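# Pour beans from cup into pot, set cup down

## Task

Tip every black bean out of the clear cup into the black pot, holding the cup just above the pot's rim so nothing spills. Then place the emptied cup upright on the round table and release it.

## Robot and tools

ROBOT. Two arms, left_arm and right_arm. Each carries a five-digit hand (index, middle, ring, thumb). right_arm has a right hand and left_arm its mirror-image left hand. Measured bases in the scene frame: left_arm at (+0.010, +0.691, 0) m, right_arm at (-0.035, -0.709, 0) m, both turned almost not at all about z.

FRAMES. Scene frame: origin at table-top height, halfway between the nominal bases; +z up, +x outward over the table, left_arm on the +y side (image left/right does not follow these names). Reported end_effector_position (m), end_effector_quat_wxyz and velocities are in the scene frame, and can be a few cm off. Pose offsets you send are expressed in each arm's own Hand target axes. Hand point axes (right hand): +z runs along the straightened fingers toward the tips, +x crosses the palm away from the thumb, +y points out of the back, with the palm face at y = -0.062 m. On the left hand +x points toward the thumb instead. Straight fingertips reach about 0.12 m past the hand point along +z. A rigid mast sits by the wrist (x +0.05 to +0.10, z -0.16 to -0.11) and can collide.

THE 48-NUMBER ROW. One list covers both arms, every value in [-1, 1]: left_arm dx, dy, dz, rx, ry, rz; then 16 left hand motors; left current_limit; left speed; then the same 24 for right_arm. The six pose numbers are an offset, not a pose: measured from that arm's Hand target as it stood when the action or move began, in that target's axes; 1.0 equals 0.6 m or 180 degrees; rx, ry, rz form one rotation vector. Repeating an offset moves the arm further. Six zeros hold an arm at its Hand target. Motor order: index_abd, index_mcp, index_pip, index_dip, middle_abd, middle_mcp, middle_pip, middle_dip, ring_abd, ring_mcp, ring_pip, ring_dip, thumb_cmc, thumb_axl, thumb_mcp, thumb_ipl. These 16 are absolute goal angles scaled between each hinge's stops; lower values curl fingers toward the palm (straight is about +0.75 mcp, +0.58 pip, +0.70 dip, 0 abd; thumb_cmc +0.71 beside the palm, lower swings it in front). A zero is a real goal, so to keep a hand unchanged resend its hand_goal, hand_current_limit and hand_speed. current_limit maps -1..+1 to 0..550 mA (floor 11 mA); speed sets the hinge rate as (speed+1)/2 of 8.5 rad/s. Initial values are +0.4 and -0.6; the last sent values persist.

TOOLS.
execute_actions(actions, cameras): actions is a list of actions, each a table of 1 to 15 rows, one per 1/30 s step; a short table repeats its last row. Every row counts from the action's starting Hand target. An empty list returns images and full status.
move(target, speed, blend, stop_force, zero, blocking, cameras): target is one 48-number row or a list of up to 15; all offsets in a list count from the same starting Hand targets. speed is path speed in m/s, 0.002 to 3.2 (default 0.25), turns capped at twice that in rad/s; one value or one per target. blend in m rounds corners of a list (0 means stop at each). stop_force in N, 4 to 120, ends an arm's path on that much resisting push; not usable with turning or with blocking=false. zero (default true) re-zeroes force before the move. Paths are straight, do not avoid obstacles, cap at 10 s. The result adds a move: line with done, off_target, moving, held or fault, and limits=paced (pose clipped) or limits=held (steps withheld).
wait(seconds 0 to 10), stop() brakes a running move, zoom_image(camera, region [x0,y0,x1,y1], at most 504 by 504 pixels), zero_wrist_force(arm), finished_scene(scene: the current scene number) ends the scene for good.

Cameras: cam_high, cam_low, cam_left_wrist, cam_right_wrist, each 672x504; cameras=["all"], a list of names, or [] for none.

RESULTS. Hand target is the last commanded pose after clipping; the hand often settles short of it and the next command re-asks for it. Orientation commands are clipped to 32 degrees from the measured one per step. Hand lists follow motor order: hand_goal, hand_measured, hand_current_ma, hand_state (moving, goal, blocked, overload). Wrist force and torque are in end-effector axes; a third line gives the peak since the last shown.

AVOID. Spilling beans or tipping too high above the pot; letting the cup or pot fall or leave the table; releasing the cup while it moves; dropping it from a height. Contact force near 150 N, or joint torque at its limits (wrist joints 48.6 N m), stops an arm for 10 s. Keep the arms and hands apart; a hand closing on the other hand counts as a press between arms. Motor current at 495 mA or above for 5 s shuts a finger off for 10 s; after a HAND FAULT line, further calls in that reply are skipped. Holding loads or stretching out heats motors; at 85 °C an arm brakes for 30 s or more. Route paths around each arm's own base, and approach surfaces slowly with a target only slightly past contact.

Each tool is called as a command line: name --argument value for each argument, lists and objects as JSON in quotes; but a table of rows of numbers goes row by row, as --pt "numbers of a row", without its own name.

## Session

execute_actions --actions '[]'

zoom_image --camera "cam_high" --region '[150, 200, 400, 420]'

zoom_image --camera "cam_low" --region '[260, 190, 560, 340]'

Scene clock: 0.00 s.
left_arm: end_effector_position=(+0.1578, +0.9122, +0.3233) hand_goal=(+0.000, +0.754, +0.576, +0.696, +0.000, +0.754, +0.576, +0.696, +0.000, +0.754, +0.576, +0.696, +0.714, +0.678, +0.226, +0.168) hand_measured=(+0.000, +0.754, +0.576, +0.696, +0.000, +0.754, +0.576, +0.696, +0.000, +0.754, +0.576, +0.696, +0.714, +0.678, +0.226, +0.168) hand_current_ma=(+0, +0, +0, +0, +0, +0, +0, +0, +0, +0, +0, +0, +0, +0, +0, +0) hand_state=(goal, goal, goal, goal, goal, goal, goal, goal, goal, goal, goal, goal, goal, goal, goal, goal) hand_current_limit=0.40 hand_speed=-0.60 end_effector_quat_wxyz=(+0.110, +0.818, -0.253, -0.505) | right_arm: end_effector_position=(+0.2886, -0.4943, +0.3342) hand_goal=(+0.000, +0.754, +0.576, +0.696, +0.000, +0.754, +0.576, +0.696, +0.000, +0.754, +0.576, +0.696, +0.714, +0.678, +0.226, +0.168) hand_measured=(+0.000, +0.754, +0.576, +0.696, +0.000, +0.754, +0.576, +0.696, +0.000, +0.754, +0.576, +0.696, +0.714, +0.678, +0.226, +0.168) hand_current_ma=(+0, +0, +0, +0, +0, +0, +0, +0, +0, +0, +0, +0, +0, +0, +0, +0) hand_state=(goal, goal, goal, goal, goal, goal, goal, goal, goal, goal, goal, goal, goal, goal, goal, goal) hand_current_limit=0.40 hand_speed=-0.60 end_effector_quat_wxyz=(+0.117, +0.140, +0.973, +0.143)
Joint positions: left_arm=[0.276 -1.304 2.233 1.702 1.257 -0.885] | right_arm=[-0.445 -2.029 2.352 1.117 1.222 1.396]
Joint velocities: within noise
Joint torques (N m): no reading
Wrist force (N): no reading
Wrist torque (N m): no reading
Wrist force, peak (N): no reading
Hand target: left_arm +0.1578, +0.9122, +0.3233; +0.110, +0.818, -0.253, -0.505 | right_arm +0.2886, -0.4943, +0.3342; +0.117, +0.140, +0.973, +0.143
camera_calibration:
cam_left_wrist: T_world_to_cam=[[-0.119694, 0.952249, 0.280882, -0.966904], [0.960407, 0.182747, -0.210288, -0.299534], [-0.251577, 0.244591, -0.936421, 0.249709], [0, 0, 0, 1]] pos_world=[0.234763, 0.914396, 0.44243]
cam_right_wrist: T_world_to_cam=[[0.869638, 0.371478, 0.325167, -0.142201], [0.117227, -0.795187, 0.594925, -0.668493], [0.47957, -0.479251, -0.735072, -0.00419359], [0, 0, 0, 1]] pos_world=[0.20404, -0.480762, 0.440859]

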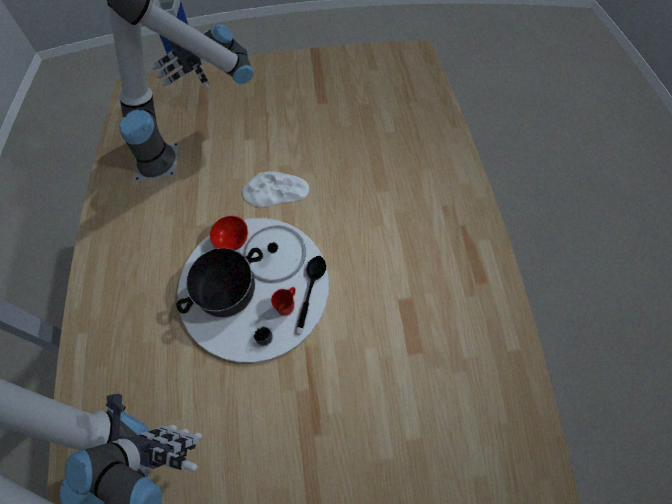

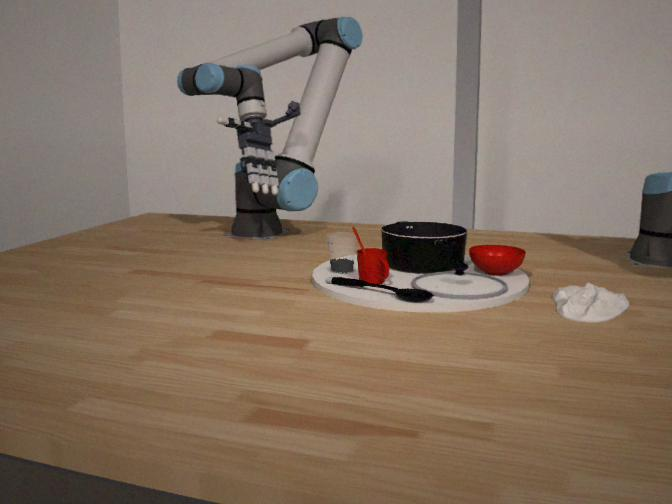

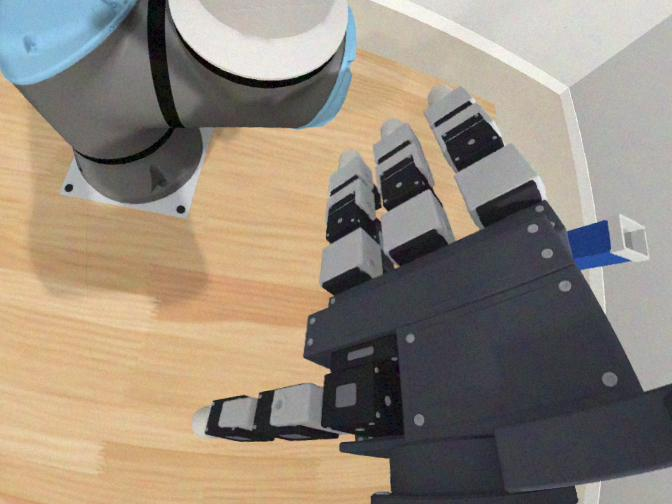

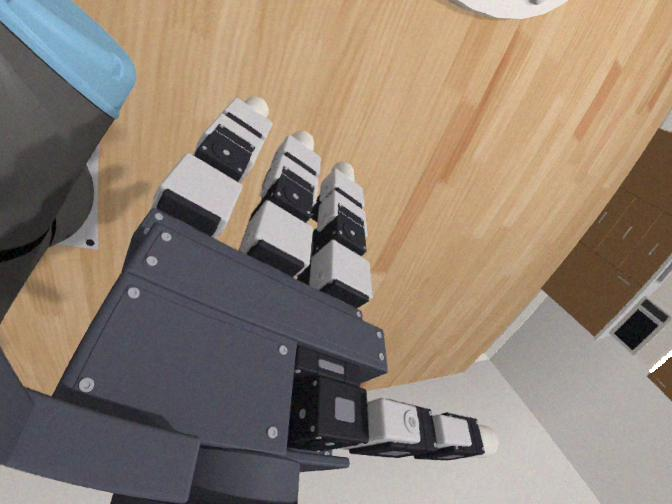

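Scaled by 2.016 from the camera's 672x504 image, which has a finer 960x720 frame.

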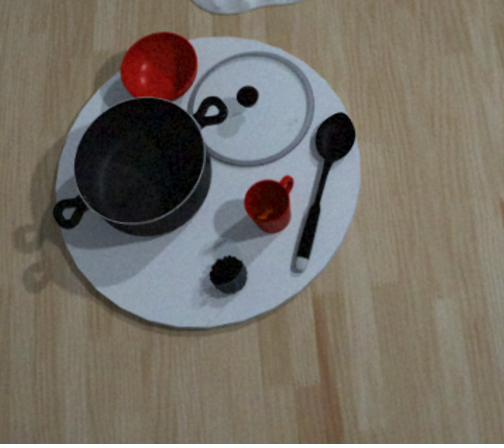

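Scaled by 1.680 from the camera's 672x504 image, which has a finer 960x720 frame.

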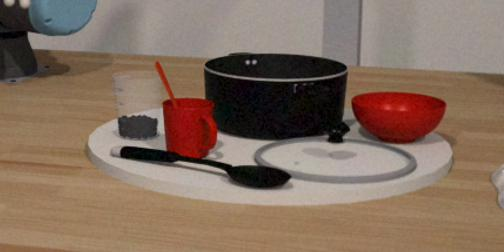

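zoom_image --camera "cam_high" --region '[225, 300, 305, 360]'

zoom_image --camera "cam_low" --region '[300, 215, 400, 290]'

Scaled by 6.300 from the camera's 672x504 image, which has a finer 960x720 frame.

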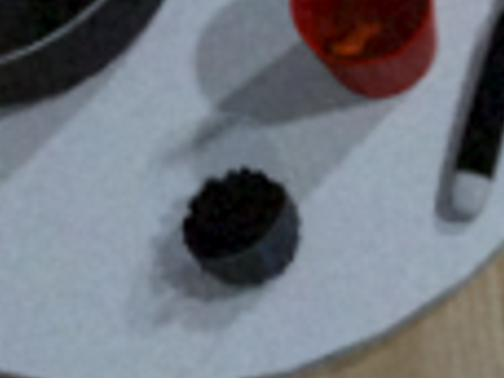

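Scaled by 5.040 from the camera's 672x504 image, which has a finer 960x720 frame.

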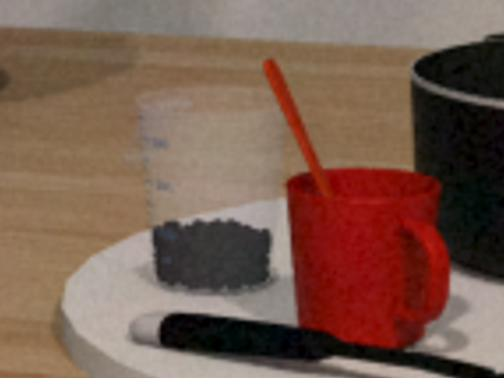

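move --pt "0 0 0 0 0 0 0 0.754 0.576 0.696 0 0.754 0.576 0.696 0 0.754 0.576 0.696 0.714 0.678 0.226 0.168 0.4 -0.6 -0.0857 0.1052 0.1082 -0.0068 -0.1444 -0.454 0 0.07 0.285 0.406 0 0.07 0.285 0.406 0 0.95 0.95 0.95 -0.429 0.678 0.226 0.168 0.4 -0.6" --pt "0 0 0 0 0 0 0 0.754 0.576 0.696 0 0.754 0.576 0.696 0 0.754 0.576 0.696 0.714 0.678 0.226 0.168 0.4 -0.6 -0.3643 0.163 0.2123 0.1676 -0.3284 -0.8247 0 0.07 0.285 0.406 0 0.07 0.285 0.406 0 0.95 0.95 0.95 -0.429 0.678 0.226 0.168 0.4 -0.6" --pt "0 0 0 0 0 0 0 0.754 0.576 0.696 0 0.754 0.576 0.696 0 0.754 0.576 0.696 0.714 0.678 0.226 0.168 0.4 -0.6 -0.6472 0.3575 0.1373 -0.3673 0.2564 0.5542 0 0.07 0.285 0.406 0 0.07 0.285 0.406 0 0.95 0.95 0.95 -0.429 0.678 0.226 0.168 0.4 -0.6" --speed 0.4 --blend '[0.03,0.03,0]' --cameras '["all"]'

Scene clock: 16.13 s.
left_arm: end_effector_position=(+0.1578, +0.9122, +0.3233) hand_goal=(+0.000, +0.754, +0.576, +0.696, +0.000, +0.754, +0.576, +0.696, +0.000, +0.754, +0.576, +0.696, +0.714, +0.678, +0.226, +0.168) hand_measured=(+0.000, +0.756, +0.576, +0.696, +0.000, +0.756, +0.576, +0.696, +0.000, +0.756, +0.576, +0.696, +0.716, +0.678, +0.226, +0.168) hand_current_ma=(+0, +0, +0, +0, +0, +0, +0, +0, +0, +0, +0, +0, +0, +0, +0, +0) hand_state=(goal, goal, goal, goal, goal, goal, goal, goal, goal, goal, goal, goal, goal, goal, goal, goal) hand_current_limit=0.40 hand_speed=-0.60 end_effector_quat_wxyz=(+0.110, +0.818, -0.253, -0.505) | right_arm: end_effector_position=(+0.7245, -0.3957, +0.3968) hand_goal=(+0.000, +0.070, +0.286, +0.406, +0.000, +0.070, +0.286, +0.406, +0.000, +0.950, +0.950, +0.950, -0.428, +0.678, +0.226, +0.168) hand_measured=(+0.002, +0.070, +0.288, +0.408, +0.002, +0.068, +0.288, +0.410, +0.002, +0.948, +0.948, +0.946, -0.422, +0.678, +0.224, +0.168) hand_current_ma=(+0, +0, +2, +2, +1, +0, +2, +2, +0, -1, -1, -2, +5, +0, -1, +0) hand_state=(goal, goal, goal, goal, goal, goal, goal, goal, goal, goal, goal, goal, goal, goal, goal, goal) hand_current_limit=0.40 hand_speed=-0.60 end_effector_quat_wxyz=(-0.299, +0.641, +0.298, +0.641)
Joint positions: left_arm=[0.276 -1.304 2.233 1.702 1.257 -0.885] | right_arm=[0.049 -1.53 1.989 -0.459 0.71 -1.569]
Joint torques (N m): left_arm=[-0.76 -46.88 -22.77 4.15 -0.25 -0.57] | right_arm=[7.55 -47.01 -34.75 -1.46 -0.25 -2.73]
Wrist force (N): left_arm=[0.3 0.1 -0.5] | right_arm=[0.9 0.4 0.5]
Wrist torque (N m): left_arm=[0.06 -0.06 0.03] | right_arm=[-0.14 -0.06 0.19]
Wrist force, peak (N): left_arm=[0.8 -0.4 -0.5] | right_arm=[0.8 1.3 1.5]
Hand target: left_arm +0.1578, +0.9122, +0.3233; +0.110, +0.818, -0.253, -0.505 | right_arm +0.7244, -0.3956, +0.3968; -0.299, +0.641, +0.298, +0.641
Off the commanded pose: left_arm 0.000 m, 0 deg | right_arm 0.000 m, 0 deg.
move: done
camera_calibration:
cam_left_wrist: T_world_to_cam=[[-0.119694, 0.952249, 0.280882, -0.966904], [0.960407, 0.182747, -0.210288, -0.299534], [-0.251577, 0.244591, -0.936421, 0.249709], [0, 0, 0, 1]] pos_world=[0.234763, 0.914396, 0.44243]
cam_right_wrist: T_world_to_cam=[[0.509944, -0.402393, -0.760287, -0.193162], [-0.859906, -0.215046, -0.462945, 0.678813], [0.022789, 0.889851, -0.455681, 0.642006], [0, 0, 0, 1]] pos_world=[0.667587, -0.50304, 0.459945]

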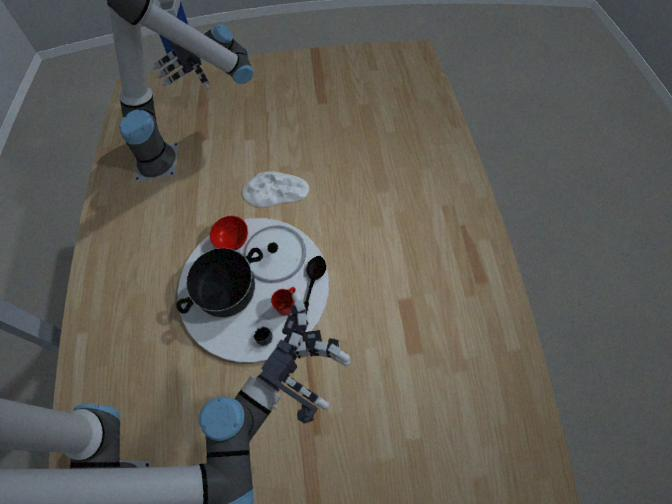

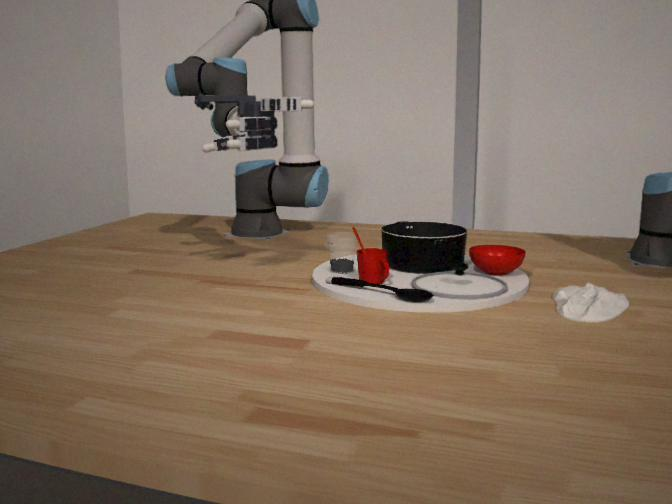

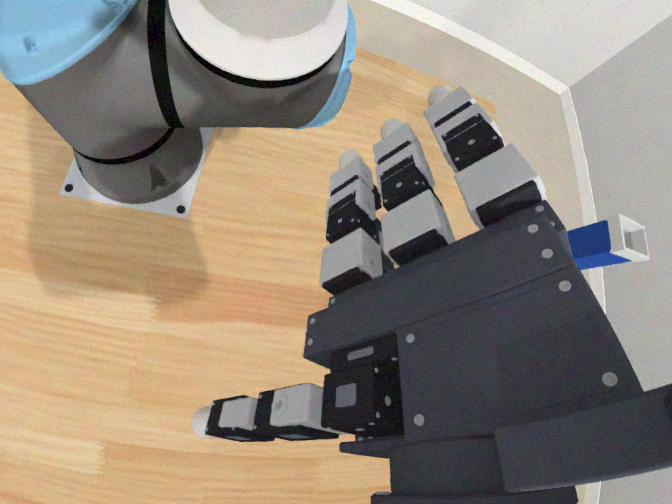

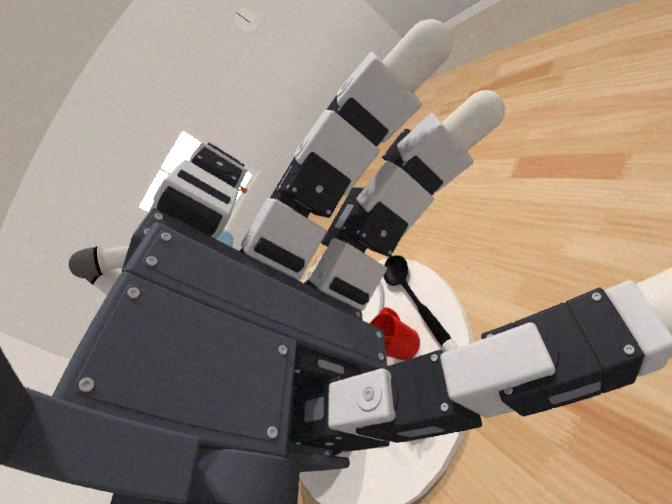

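zoom_image --camera "cam_right_wrist" --region '[340, 380, 480, 504]'

zoom_image --camera "cam_high" --region '[235, 315, 285, 355]'

zoom_image --camera "cam_low" --region '[315, 225, 365, 280]'

Scaled by 3.600 from the camera's 672x504 image, which has a finer 960x720 frame.

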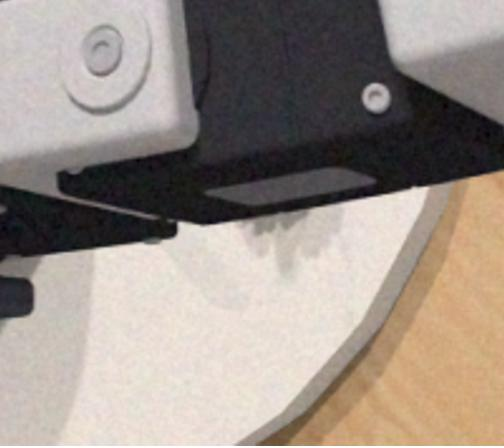

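Scaled by 10.080 from the camera's 672x504 image, which has a finer 960x720 frame.

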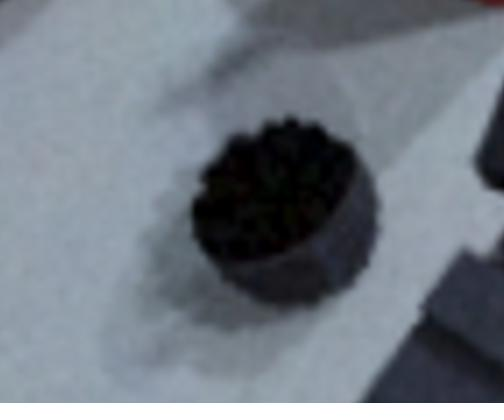

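Scaled by 9.164 from the camera's 672x504 image, which has a finer 960x720 frame.

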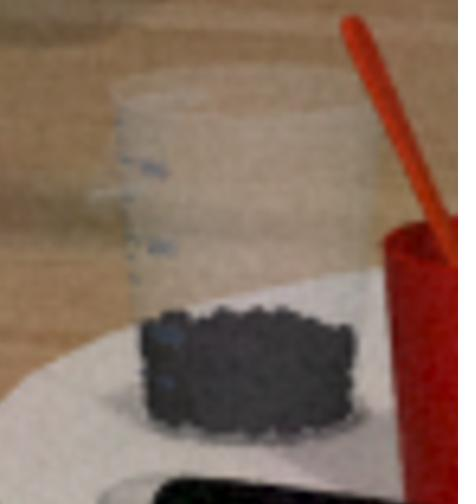

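move --target '[0,0,0,0,0,0, 0,0.754,0.576,0.696,0,0.754,0.576,0.696,0,0.754,0.576,0.696,0.714,0.678,0.226,0.168,0.4,-0.6, -0.3283,-0.544,-0.2253,0.5,0,0, 0,0.07,0.285,0.406,0,0.07,0.285,0.406,0,0.95,0.95,0.95,-0.629,0.678,0.226,0.168,0.4,-0.6]' --speed 0.3 --cameras '["cam_low","cam_high","cam_right_wrist"]'

zoom_image --camera "cam_high" --region '[170, 290, 310, 410]'

zoom_image --camera "cam_low" --region '[260, 150, 400, 290]'

Scene clock: 22.07 s.
left_arm: end_effector_position=(+0.1578, +0.9122, +0.3233) hand_goal=(+0.000, +0.754, +0.576, +0.696, +0.000, +0.754, +0.576, +0.696, +0.000, +0.754, +0.576, +0.696, +0.714, +0.678, +0.226, +0.168) hand_measured=(+0.000, +0.756, +0.576, +0.696, +0.000, +0.756, +0.576, +0.696, +0.000, +0.756, +0.576, +0.696, +0.716, +0.678, +0.226, +0.168) hand_current_ma=(+0, +0, +0, +0, +0, +0, +0, +0, +0, +0, +0, +0, +0, +0, +0, +0) hand_state=(goal, goal, goal, goal, goal, goal, goal, goal, goal, goal, goal, goal, goal, goal, goal, goal) hand_current_limit=0.40 hand_speed=-0.60 end_effector_quat_wxyz=(+0.110, +0.818, -0.253, -0.505) | right_arm: end_effector_position=(+0.3874, -0.2887, +0.2005) hand_goal=(+0.000, +0.070, +0.286, +0.406, +0.000, +0.070, +0.286, +0.406, +0.000, +0.950, +0.950, +0.950, -0.628, +0.678, +0.226, +0.168) hand_measured=(+0.002, +0.070, +0.288, +0.408, +0.002, +0.068, +0.288, +0.410, +0.002, +0.948, +0.948, +0.946, -0.610, +0.678, +0.224, +0.168) hand_current_ma=(+1, +0, +2, +2, +1, +0, +2, +2, +0, -1, -1, -2, +26, +0, -1, +0) hand_state=(goal, goal, goal, goal, goal, goal, goal, goal, goal, goal, goal, goal, goal, goal, goal, goal) hand_current_limit=0.40 hand_speed=-0.60 end_effector_quat_wxyz=(+0.665, -0.242, -0.664, -0.242)
Joint positions: left_arm=[0.276 -1.304 2.233 1.702 1.257 -0.885] | right_arm=[0.079 -1.272 2.107 -0.833 -0.831 -1.572]
Joint torques (N m): left_arm=[-1.08 -44.64 -22.1 4.19 -0.24 -0.23] | right_arm=[-9.81 -51.77 -21.53 4.15 -1.58 0.76]
Wrist force (N): left_arm=[0.2 -0.2 -0.4] | right_arm=[1.0 0.5 0.8]
Wrist torque (N m): left_arm=[0.01 -0.05 0.02] | right_arm=[-0.16 -0.08 0.20]
Wrist force, peak (N): left_arm=[0.8 0.1 -0.6] | right_arm=[2.0 1.5 1.5]
Hand target: left_arm +0.1578, +0.9122, +0.3233; +0.110, +0.818, -0.253, -0.505 | right_arm +0.3873, -0.2888, +0.2005; +0.665, -0.242, -0.664, -0.242
Off the commanded pose: left_arm 0.000 m, 0 deg | right_arm 0.000 m, 0 deg.
move: done
camera_calibration:
cam_right_wrist: T_world_to_cam=[[0.402015, 0.512077, -0.759052, 0.178161], [0.215002, -0.858607, -0.465369, -0.280683], [-0.890032, 0.0238876, -0.455271, 0.568536], [0, 0, 0, 1]] pos_world=[0.494739, -0.345809, 0.263451]
Images, in order (width x height): cam_high 672x504, cam_low 672x504, cam_right_wrist 672x504.

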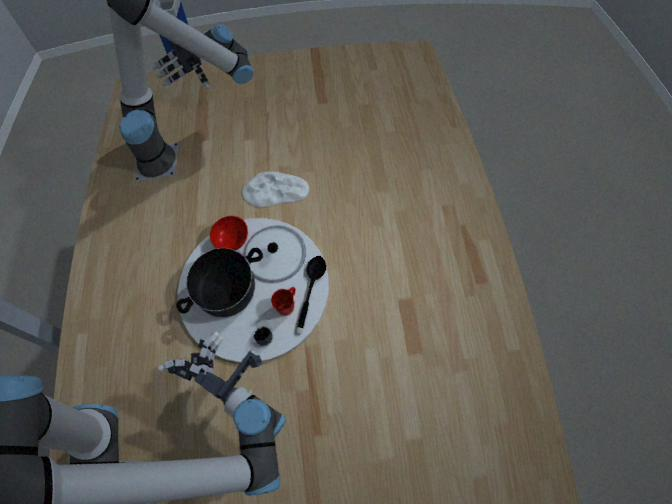

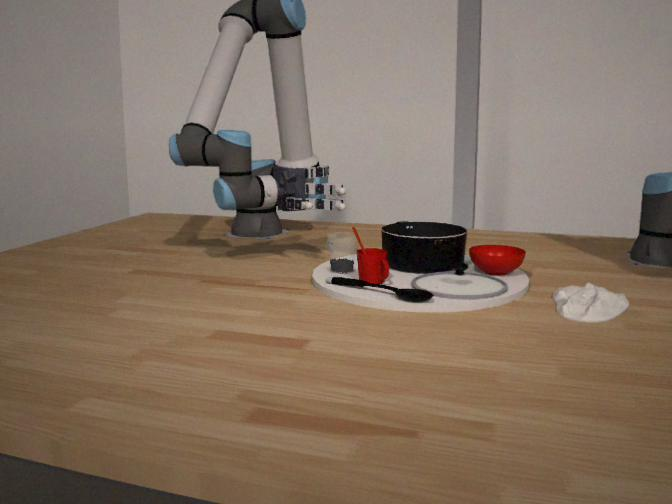

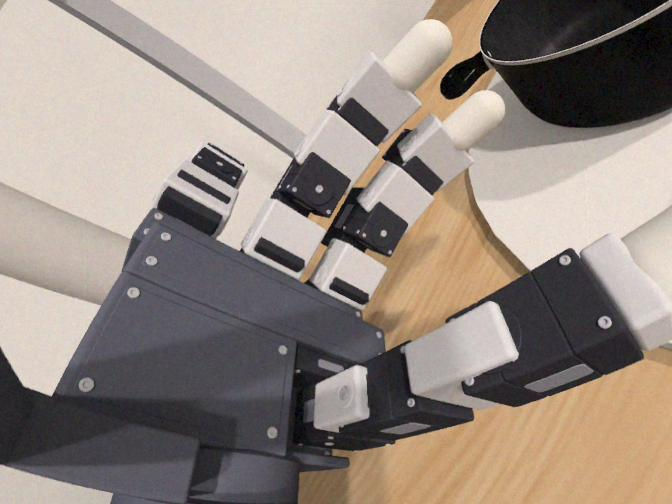

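Scaled by 3.600 from the camera's 672x504 image, which has a finer 960x720 frame.

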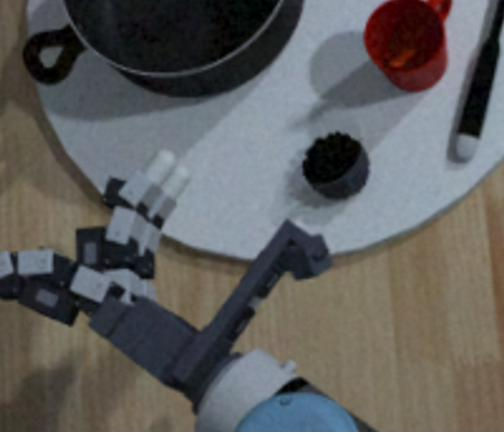

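Scaled by 3.600 from the camera's 672x504 image, which has a finer 960x720 frame.

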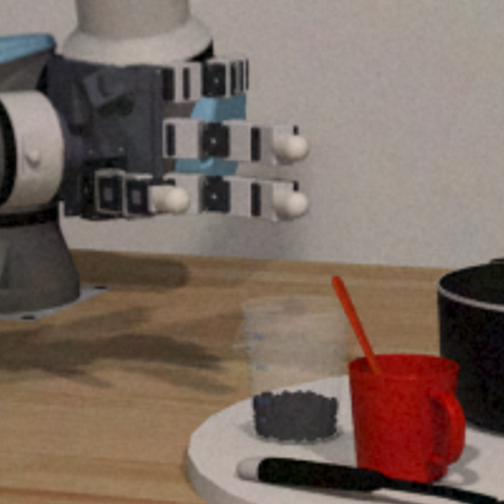

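move --pt "0 0 0 0 0 0 0 0.754 0.576 0.696 0 0.754 0.576 0.696 0 0.754 0.576 0.696 0.714 0.678 0.226 0.168 0.4 -0.6 -0.2192 0.0178 -0.0083 0 0 0 0 0.07 0.285 0.406 0 0.07 0.285 0.406 0 0.95 0.95 0.95 -0.629 0.678 0.226 0.168 0.4 -0.6" --pt "0 0 0 0 0 0 0 0.754 0.576 0.696 0 0.754 0.576 0.696 0 0.754 0.576 0.696 0.714 0.678 0.226 0.168 0.4 -0.6 -0.2192 0.1345 -0.0083 0 0 0 0 0.07 0.285 0.406 0 0.07 0.285 0.406 0 0.95 0.95 0.95 -0.629 0.678 0.226 0.168 0.4 -0.6" --speed '[0.15,0.1]' --stop_force 15 --cameras '["cam_low","cam_high","cam_right_wrist"]'

zoom_image --camera "cam_right_wrist" --region '[400, 0, 672, 300]'

zoom_image --camera "cam_low" --region '[270, 200, 380, 290]'

zoom_image --camera "cam_high" --region '[190, 290, 310, 390]'

Scene clock: 26.30 s.
left_arm: end_effector_position=(+0.1578, +0.9122, +0.3233) hand_goal=(+0.000, +0.754, +0.576, +0.696, +0.000, +0.754, +0.576, +0.696, +0.000, +0.754, +0.576, +0.696, +0.714, +0.678, +0.226, +0.168) hand_measured=(+0.000, +0.756, +0.576, +0.696, +0.000, +0.756, +0.576, +0.696, +0.000, +0.756, +0.576, +0.696, +0.716, +0.678, +0.226, +0.168) hand_current_ma=(+0, +0, +0, +0, +0, +0, +0, +0, +0, +0, +0, +0, +0, +0, +0, +0) hand_state=(goal, goal, goal, goal, goal, goal, goal, goal, goal, goal, goal, goal, goal, goal, goal, goal) hand_current_limit=0.40 hand_speed=-0.60 end_effector_quat_wxyz=(+0.110, +0.818, -0.253, -0.505) | right_arm: end_effector_position=(+0.4429, -0.2301, +0.0689) hand_goal=(+0.000, +0.070, +0.286, +0.406, +0.000, +0.070, +0.286, +0.406, +0.000, +0.950, +0.950, +0.950, -0.628, +0.678, +0.226, +0.168) hand_measured=(+0.002, +0.070, +0.288, +0.408, +0.002, +0.068, +0.288, +0.410, +0.002, +0.948, +0.948, +0.946, -0.610, +0.678, +0.224, +0.168) hand_current_ma=(+1, +0, +2, +2, +1, +0, +2, +2, +1, -1, -1, -2, +23, +0, -1, +0) hand_state=(goal, goal, goal, goal, goal, goal, goal, goal, goal, goal, goal, goal, goal, goal, goal, goal) hand_current_limit=0.40 hand_speed=-0.60 end_effector_quat_wxyz=(+0.665, -0.242, -0.664, -0.242)
Joint positions: left_arm=[0.276 -1.304 2.233 1.702 1.257 -0.885] | right_arm=[0.169 -0.994 2.001 -1.004 -0.742 -1.573]
Joint torques (N m): left_arm=[-0.4 -46.9 -22.63 4.33 -0.37 -0.25] | right_arm=[-21.71 -78.22 -27.48 -1.48 -1.59 -1.77]
Wrist force (N): left_arm=[0.2 -0.4 -0.3] | right_arm=[1.1 0.9 1.0]
Wrist torque (N m): left_arm=[-0.03 -0.04 0.03] | right_arm=[-0.12 -0.10 0.26]
Wrist force, peak (N): left_arm=[0.6 0.0 -0.8] | right_arm=[2.7 0.8 1.0]
Hand target: left_arm +0.1578, +0.9122, +0.3233; +0.110, +0.818, -0.253, -0.505 | right_arm +0.4429, -0.2301, +0.0689; +0.665, -0.242, -0.664, -0.242
Off the commanded pose: left_arm 0.000 m, 0 deg | right_arm 0.000 m, 0 deg.
move: done
camera_calibration:
cam_right_wrist: T_world_to_cam=[[0.401948, 0.512079, -0.759087, 0.0259413], [0.21496, -0.858606, -0.46539, -0.303432], [-0.890073, 0.0238887, -0.455192, 0.556629], [0, 0, 0, 1]] pos_world=[0.550239, -0.287109, 0.131851]
Images, in order (width x height): cam_high 672x504, cam_low 672x504, cam_right_wrist 672x504.

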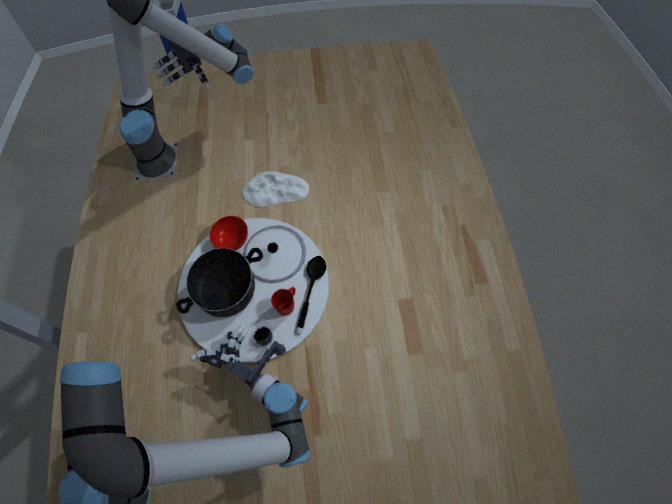

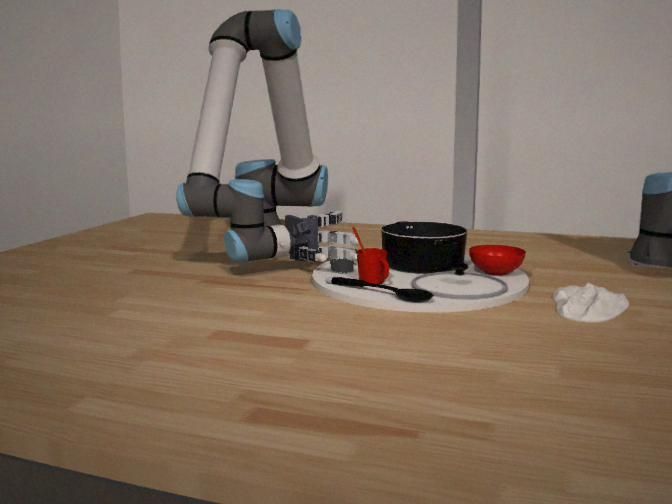

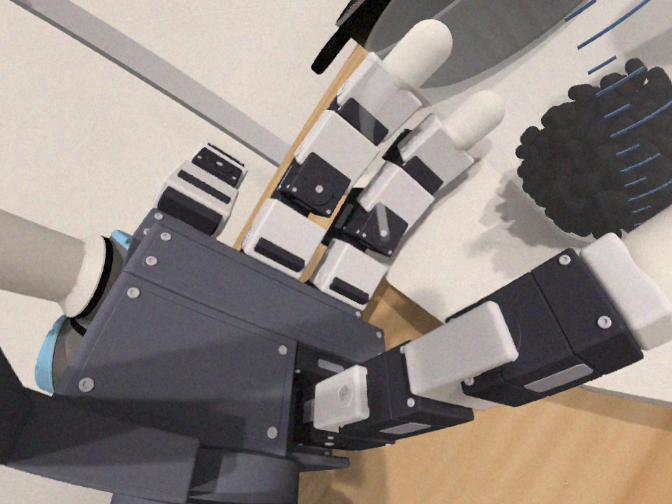

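Scaled by 1.680 from the camera's 672x504 image, which has a finer 960x720 frame.

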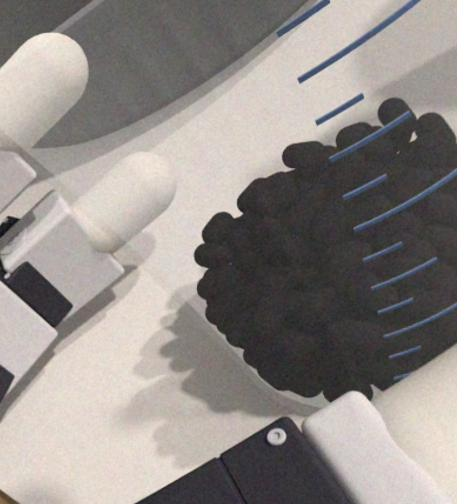

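Scaled by 4.582 from the camera's 672x504 image, which has a finer 960x720 frame.

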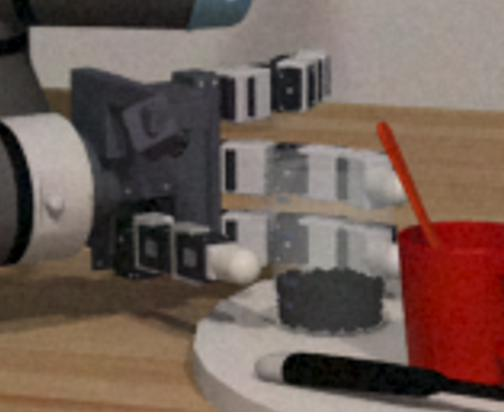

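Scaled by 4.200 from the camera's 672x504 image, which has a finer 960x720 frame.

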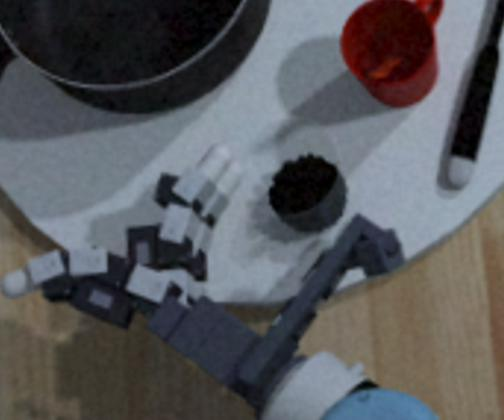

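zoom_image --camera "cam_right_wrist" --region '[330, 60, 530, 260]'

zoom_image --camera "cam_low" --region '[305, 220, 365, 280]'

Scaled by 2.520 from the camera's 672x504 image, which has a finer 960x720 frame.

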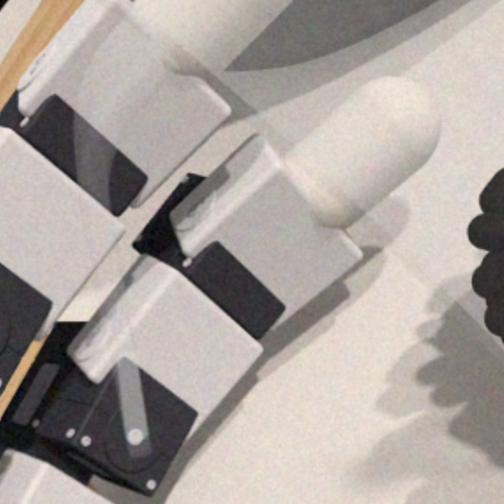

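Scaled by 8.400 from the camera's 672x504 image, which has a finer 960x720 frame.

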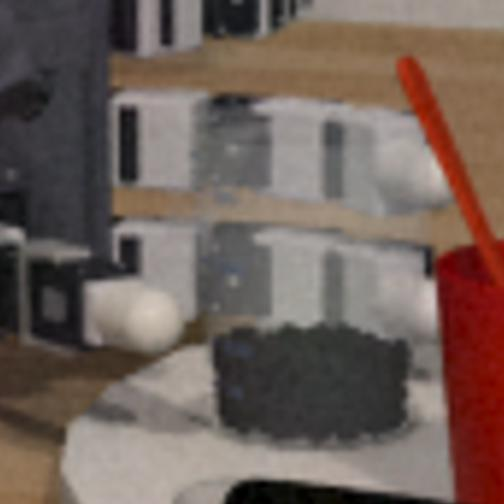

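move --target '[0,0,0,0,0,0, 0,0.754,0.576,0.696,0,0.754,0.576,0.696,0,0.754,0.576,0.696,0.714,0.678,0.226,0.168,0.4,-0.6, 0,0.0617,0,0,0,0, 0,0.07,0.285,0.406,0,0.07,0.285,0.406,0,0.95,0.95,0.95,-0.629,0.678,0.226,0.168,0.4,-0.6]' --speed 0.05 --stop_force 5 --cameras '["cam_low","cam_high","cam_right_wrist"]'

zoom_image --camera "cam_right_wrist" --region '[250, 60, 600, 360]'

zoom_image --camera "cam_high" --region '[190, 290, 310, 390]'

Scene clock: 29.53 s.
left_arm: end_effector_position=(+0.1578, +0.9122, +0.3233) hand_goal=(+0.000, +0.754, +0.576, +0.696, +0.000, +0.754, +0.576, +0.696, +0.000, +0.754, +0.576, +0.696, +0.714, +0.678, +0.226, +0.168) hand_measured=(+0.000, +0.756, +0.576, +0.696, +0.000, +0.756, +0.576, +0.696, +0.000, +0.756, +0.576, +0.696, +0.716, +0.678, +0.226, +0.168) hand_current_ma=(+0, +0, +0, +0, +0, +0, +0, +0, +0, +0, +0, +0, +0, +0, +0, +0) hand_state=(goal, goal, goal, goal, goal, goal, goal, goal, goal, goal, goal, goal, goal, goal, goal, goal) hand_current_limit=0.40 hand_speed=-0.60 end_effector_quat_wxyz=(+0.110, +0.818, -0.253, -0.505) | right_arm: end_effector_position=(+0.4667, -0.2017, +0.0689) hand_goal=(+0.000, +0.070, +0.286, +0.406, +0.000, +0.070, +0.286, +0.406, +0.000, +0.950, +0.950, +0.950, -0.628, +0.678, +0.226, +0.168) hand_measured=(+0.002, +0.070, +0.288, +0.408, +0.002, +0.068, +0.288, +0.410, +0.002, +0.948, +0.948, +0.946, -0.610, +0.678, +0.224, +0.168) hand_current_ma=(+1, +0, +2, +2, +1, +0, +2, +2, +1, -1, -1, -2, +23, +0, -1, +0) hand_state=(goal, goal, goal, goal, goal, goal, goal, goal, goal, goal, goal, goal, goal, goal, goal, goal) hand_current_limit=0.40 hand_speed=-0.60 end_effector_quat_wxyz=(+0.665, -0.242, -0.664, -0.242)
Joint positions: left_arm=[0.276 -1.304 2.233 1.702 1.257 -0.885] | right_arm=[0.206 -0.96 1.931 -0.968 -0.704 -1.573]
Joint torques (N m): left_arm=[-1.1 -44.26 -22.32 4.57 -0.31 0.15] | right_arm=[-20.72 -84.26 -16.37 -1.36 -2.65 -2.09]
Wrist force (N): left_arm=[0.3 -0.2 -0.3] | right_arm=[1.4 0.9 0.7]
Wrist torque (N m): left_arm=[0.00 -0.06 0.04] | right_arm=[-0.09 -0.13 0.30]
Wrist force, peak (N): left_arm=[0.1 0.2 -0.9] | right_arm=[1.2 1.1 0.9]
Hand target: left_arm +0.1578, +0.9122, +0.3233; +0.110, +0.818, -0.253, -0.505 | right_arm +0.4667, -0.2017, +0.0689; +0.665, -0.242, -0.664, -0.242
Off the commanded pose: left_arm 0.000 m, 0 deg | right_arm 0.000 m, 0 deg.
move: done
camera_calibration:
cam_right_wrist: T_world_to_cam=[[0.401948, 0.512079, -0.759087, 0.00188314], [0.21496, -0.858606, -0.46539, -0.284249], [-0.890073, 0.0238887, -0.455192, 0.577137], [0, 0, 0, 1]] pos_world=[0.574039, -0.258809, 0.131851]
Images, in order (width x height): cam_high 672x504, cam_low 672x504, cam_right_wrist 672x504.

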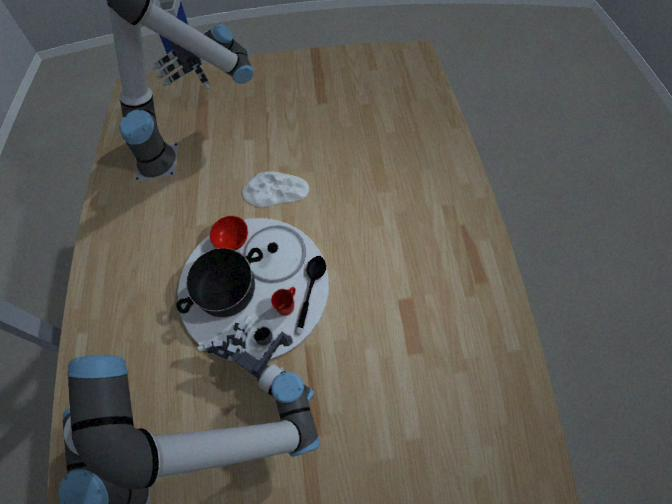

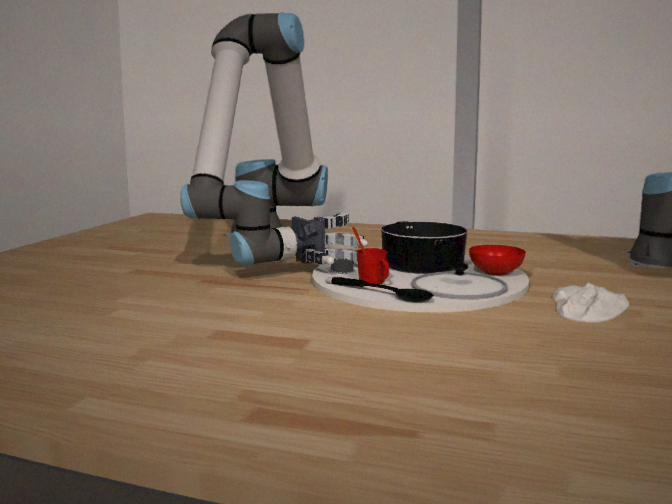

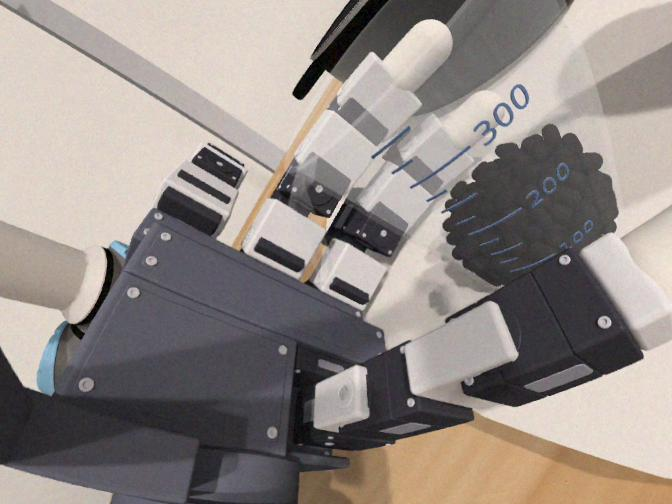

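Scaled by 1.440 from the camera's 672x504 image, which has a finer 960x720 frame.

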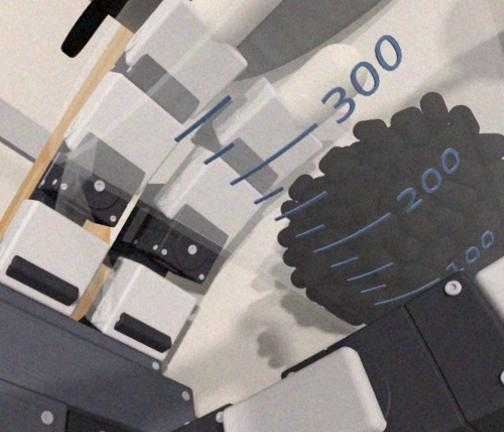

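Scaled by 4.200 from the camera's 672x504 image, which has a finer 960x720 frame.

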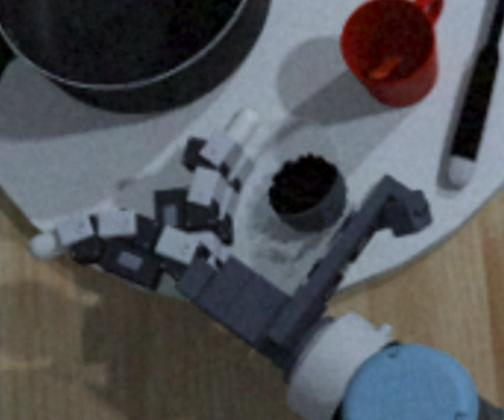

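move --target '[0,0,0,0,0,0, 0,0.754,0.576,0.696,0,0.754,0.576,0.696,0,0.754,0.576,0.696,0.714,0.678,0.226,0.168,0.4,-0.6, 0,0,0,0,0,0, 0,0.03,-0.02,0.35,0,0.03,-0.02,0.35,0,0.95,0.95,0.95,-0.629,0.678,0.15,-0.1,0.0,-0.85]' --speed 0.03 --cameras '["cam_right_wrist","cam_low","cam_high"]'

zoom_image --camera "cam_high" --region '[190, 290, 310, 390]'

Scene clock: 31.03 s.
left_arm: end_effector_position=(+0.1578, +0.9122, +0.3233) hand_goal=(+0.000, +0.754, +0.576, +0.696, +0.000, +0.754, +0.576, +0.696, +0.000, +0.754, +0.576, +0.696, +0.714, +0.678, +0.226, +0.168) hand_measured=(+0.000, +0.756, +0.576, +0.696, +0.000, +0.756, +0.576, +0.696, +0.000, +0.756, +0.576, +0.696, +0.716, +0.678, +0.226, +0.168) hand_current_ma=(+0, +0, +0, +0, +0, +0, +0, +0, +0, +0, +0, +0, +0, +0, +0, +0) hand_state=(goal, goal, goal, goal, goal, goal, goal, goal, goal, goal, goal, goal, goal, goal, goal, goal) hand_current_limit=0.40 hand_speed=-0.60 end_effector_quat_wxyz=(+0.110, +0.818, -0.253, -0.505) | right_arm: end_effector_position=(+0.4667, -0.2017, +0.0689) hand_goal=(+0.000, +0.030, -0.020, +0.350, +0.000, +0.030, -0.020, +0.350, +0.000, +0.950, +0.950, +0.950, -0.628, +0.678, +0.150, -0.100) hand_measured=(+0.002, +0.066, +0.050, +0.362, +0.002, +0.082, +0.070, +0.366, +0.002, +0.948, +0.948, +0.946, -0.612, +0.678, +0.210, -0.050) hand_current_ma=(+1, +72, +173, +12, +1, +124, +243, +21, +1, -1, -1, -2, +22, +0, +195, +164) hand_state=(goal, blocked, blocked, goal, goal, blocked, blocked, goal, goal, goal, goal, goal, goal, goal, blocked, blocked) hand_current_limit=0.00 hand_speed=-0.85 end_effector_quat_wxyz=(+0.665, -0.242, -0.664, -0.242)
Joint positions: left_arm=[0.276 -1.304 2.233 1.702 1.257 -0.885] | right_arm=[0.206 -0.96 1.931 -0.968 -0.704 -1.573]
Joint torques (N m): left_arm=[-1.66 -45.65 -22.63 4.25 -0.51 0.09] | right_arm=[-20.87 -82.87 -17.29 -1.19 -2.39 -1.4]
Wrist force (N): left_arm=[0.8 -0.1 -0.3] | right_arm=[1.6 1.0 0.3]
Wrist torque (N m): left_arm=[0.02 -0.11 0.07] | right_arm=[-0.09 -0.16 0.27]
Wrist force, peak (N): left_arm=[0.4 0.2 -0.8] | right_arm=[1.7 0.8 1.3]
Hand target: left_arm +0.1578, +0.9122, +0.3233; +0.110, +0.818, -0.253, -0.505 | right_arm +0.4667, -0.2017, +0.0689; +0.665, -0.242, -0.664, -0.242
Off the commanded pose: left_arm 0.000 m, 0 deg | right_arm 0.000 m, 0 deg.
move: done
camera_calibration:
cam_right_wrist: T_world_to_cam=[[0.401948, 0.512079, -0.759087, 0.00188314], [0.21496, -0.858606, -0.46539, -0.284249], [-0.890073, 0.0238887, -0.455192, 0.577137], [0, 0, 0, 1]] pos_world=[0.574039, -0.258809, 0.131851]
Images, in order (width x height): cam_high 672x504, cam_low 672x504, cam_right_wrist 672x504.

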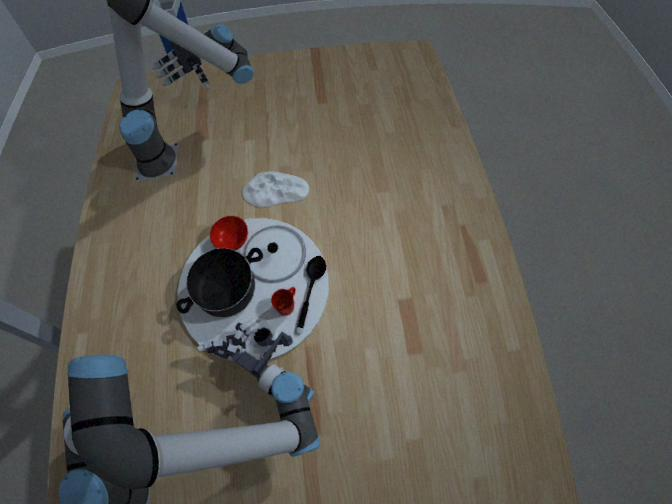

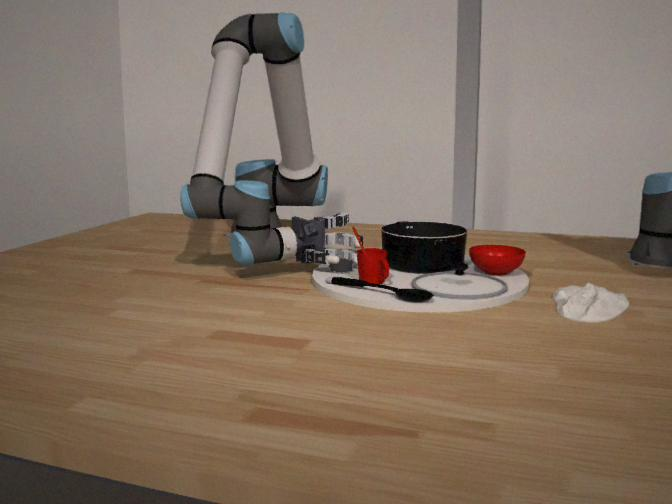

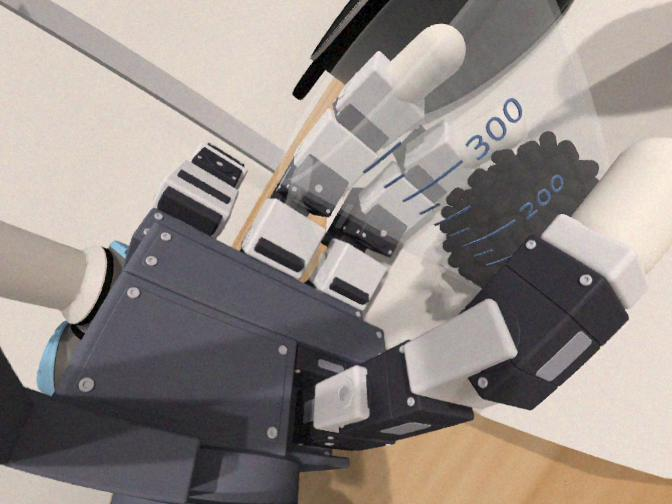

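Scaled by 4.200 from the camera's 672x504 image, which has a finer 960x720 frame.

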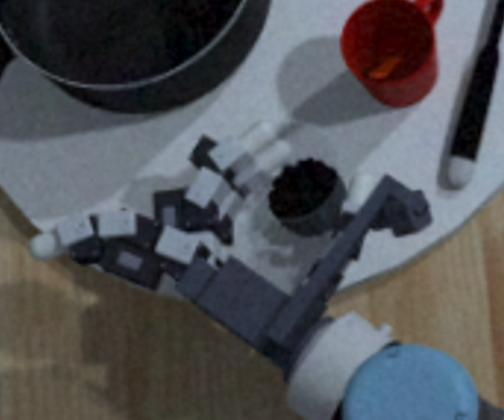

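move --target '[0,0,0,0,0,0, 0,0.754,0.576,0.696,0,0.754,0.576,0.696,0,0.754,0.576,0.696,0.714,0.678,0.226,0.168,0.4,-0.6, 0,0,0,0,0,0, 0,0.0,-0.1,0.2,0,0.0,-0.1,0.2,0,0.95,0.95,0.95,-0.629,0.678,0.12,-0.2,0.15,-0.85]' --speed 0.03 --cameras '["cam_right_wrist","cam_low"]'

zoom_image --camera "cam_low" --region '[270, 200, 380, 290]'

Scene clock: 31.87 s.
left_arm: end_effector_position=(+0.1578, +0.9122, +0.3233) hand_goal=(+0.000, +0.754, +0.576, +0.696, +0.000, +0.754, +0.576, +0.696, +0.000, +0.754, +0.576, +0.696, +0.714, +0.678, +0.226, +0.168) hand_measured=(+0.000, +0.756, +0.576, +0.696, +0.000, +0.756, +0.576, +0.696, +0.000, +0.756, +0.576, +0.696, +0.716, +0.678, +0.226, +0.168) hand_current_ma=(+0, +0, +0, +0, +0, +0, +0, +0, +0, +0, +0, +0, +0, +0, +0, +0) hand_state=(goal, goal, goal, goal, goal, goal, goal, goal, goal, goal, goal, goal, goal, goal, goal, goal) hand_current_limit=0.40 hand_speed=-0.60 end_effector_quat_wxyz=(+0.110, +0.818, -0.253, -0.505) | right_arm: end_effector_position=(+0.4667, -0.2017, +0.0689) hand_goal=(+0.000, +0.000, -0.100, +0.200, +0.000, +0.000, -0.100, +0.200, +0.000, +0.950, +0.950, +0.950, -0.628, +0.678, +0.120, -0.200) hand_measured=(+0.002, +0.068, +0.046, +0.274, +0.002, +0.086, +0.066, +0.276, +0.002, +0.948, +0.948, +0.946, -0.612, +0.678, +0.262, -0.138) hand_current_ma=(+1, +182, +316, +185, +1, +253, +316, +191, +1, -1, -1, -2, +21, +0, +316, +223) hand_state=(goal, blocked, blocked, blocked, goal, blocked, blocked, blocked, goal, goal, goal, goal, goal, goal, blocked, blocked) hand_current_limit=0.15 hand_speed=-0.85 end_effector_quat_wxyz=(+0.665, -0.242, -0.664, -0.242)
Joint positions: left_arm=[0.276 -1.304 2.233 1.702 1.257 -0.885] | right_arm=[0.206 -0.96 1.931 -0.968 -0.704 -1.573]
Joint torques (N m): left_arm=[-0.77 -45.4 -21.92 4.25 -0.4 0.04] | right_arm=[-18.78 -83.11 -17.76 -1.02 -2.09 -1.07]
Wrist force (N): left_arm=[0.0 0.1 -0.2] | right_arm=[1.3 1.0 0.7]
Wrist torque (N m): left_arm=[0.04 -0.01 0.00] | right_arm=[-0.10 -0.11 0.18]
Wrist force, peak (N): left_arm=[0.2 0.3 -0.8] | right_arm=[2.5 0.8 1.2]
Hand target: left_arm +0.1578, +0.9122, +0.3233; +0.110, +0.818, -0.253, -0.505 | right_arm +0.4667, -0.2017, +0.0689; +0.665, -0.242, -0.664, -0.242
Off the commanded pose: left_arm 0.000 m, 0 deg | right_arm 0.000 m, 0 deg.
move: done
camera_calibration:
cam_right_wrist: T_world_to_cam=[[0.401948, 0.512079, -0.759087, 0.00188314], [0.21496, -0.858606, -0.46539, -0.284249], [-0.890073, 0.0238887, -0.455192, 0.577137], [0, 0, 0, 1]] pos_world=[0.574039, -0.258809, 0.131851]
Images, in order (width x height): cam_low 672x504, cam_right_wrist 672x504.

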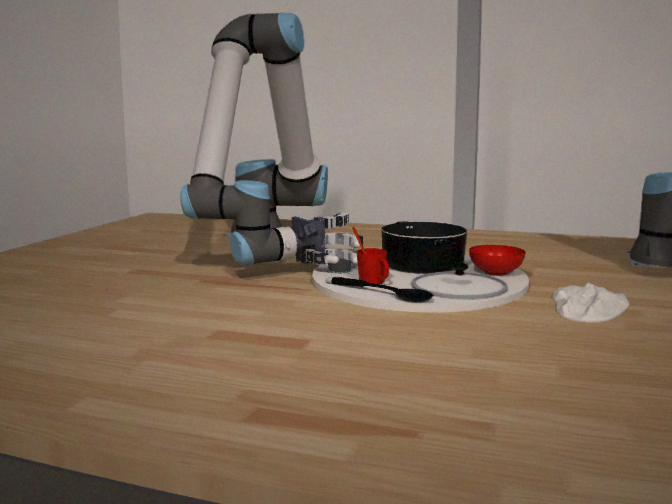

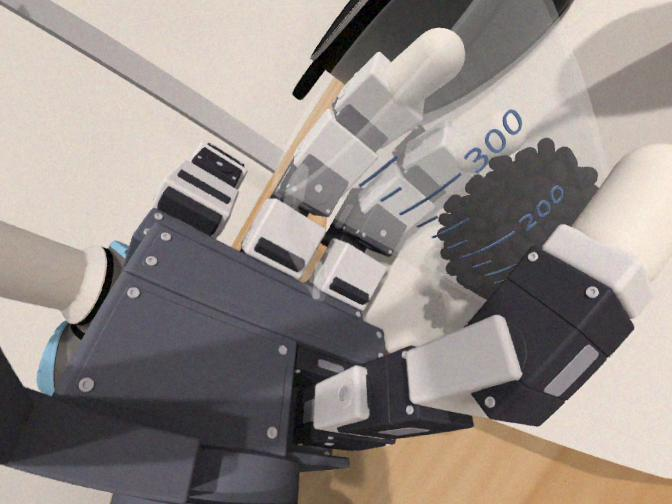

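Scaled by 4.582 from the camera's 672x504 image, which has a finer 960x720 frame.

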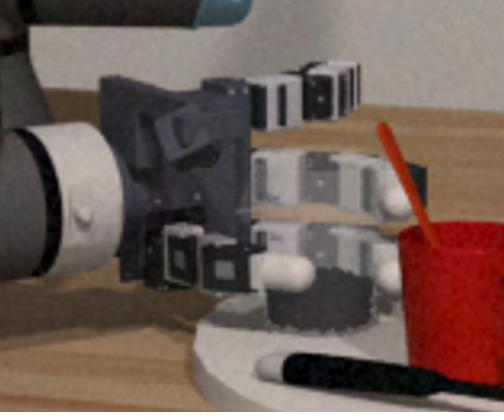

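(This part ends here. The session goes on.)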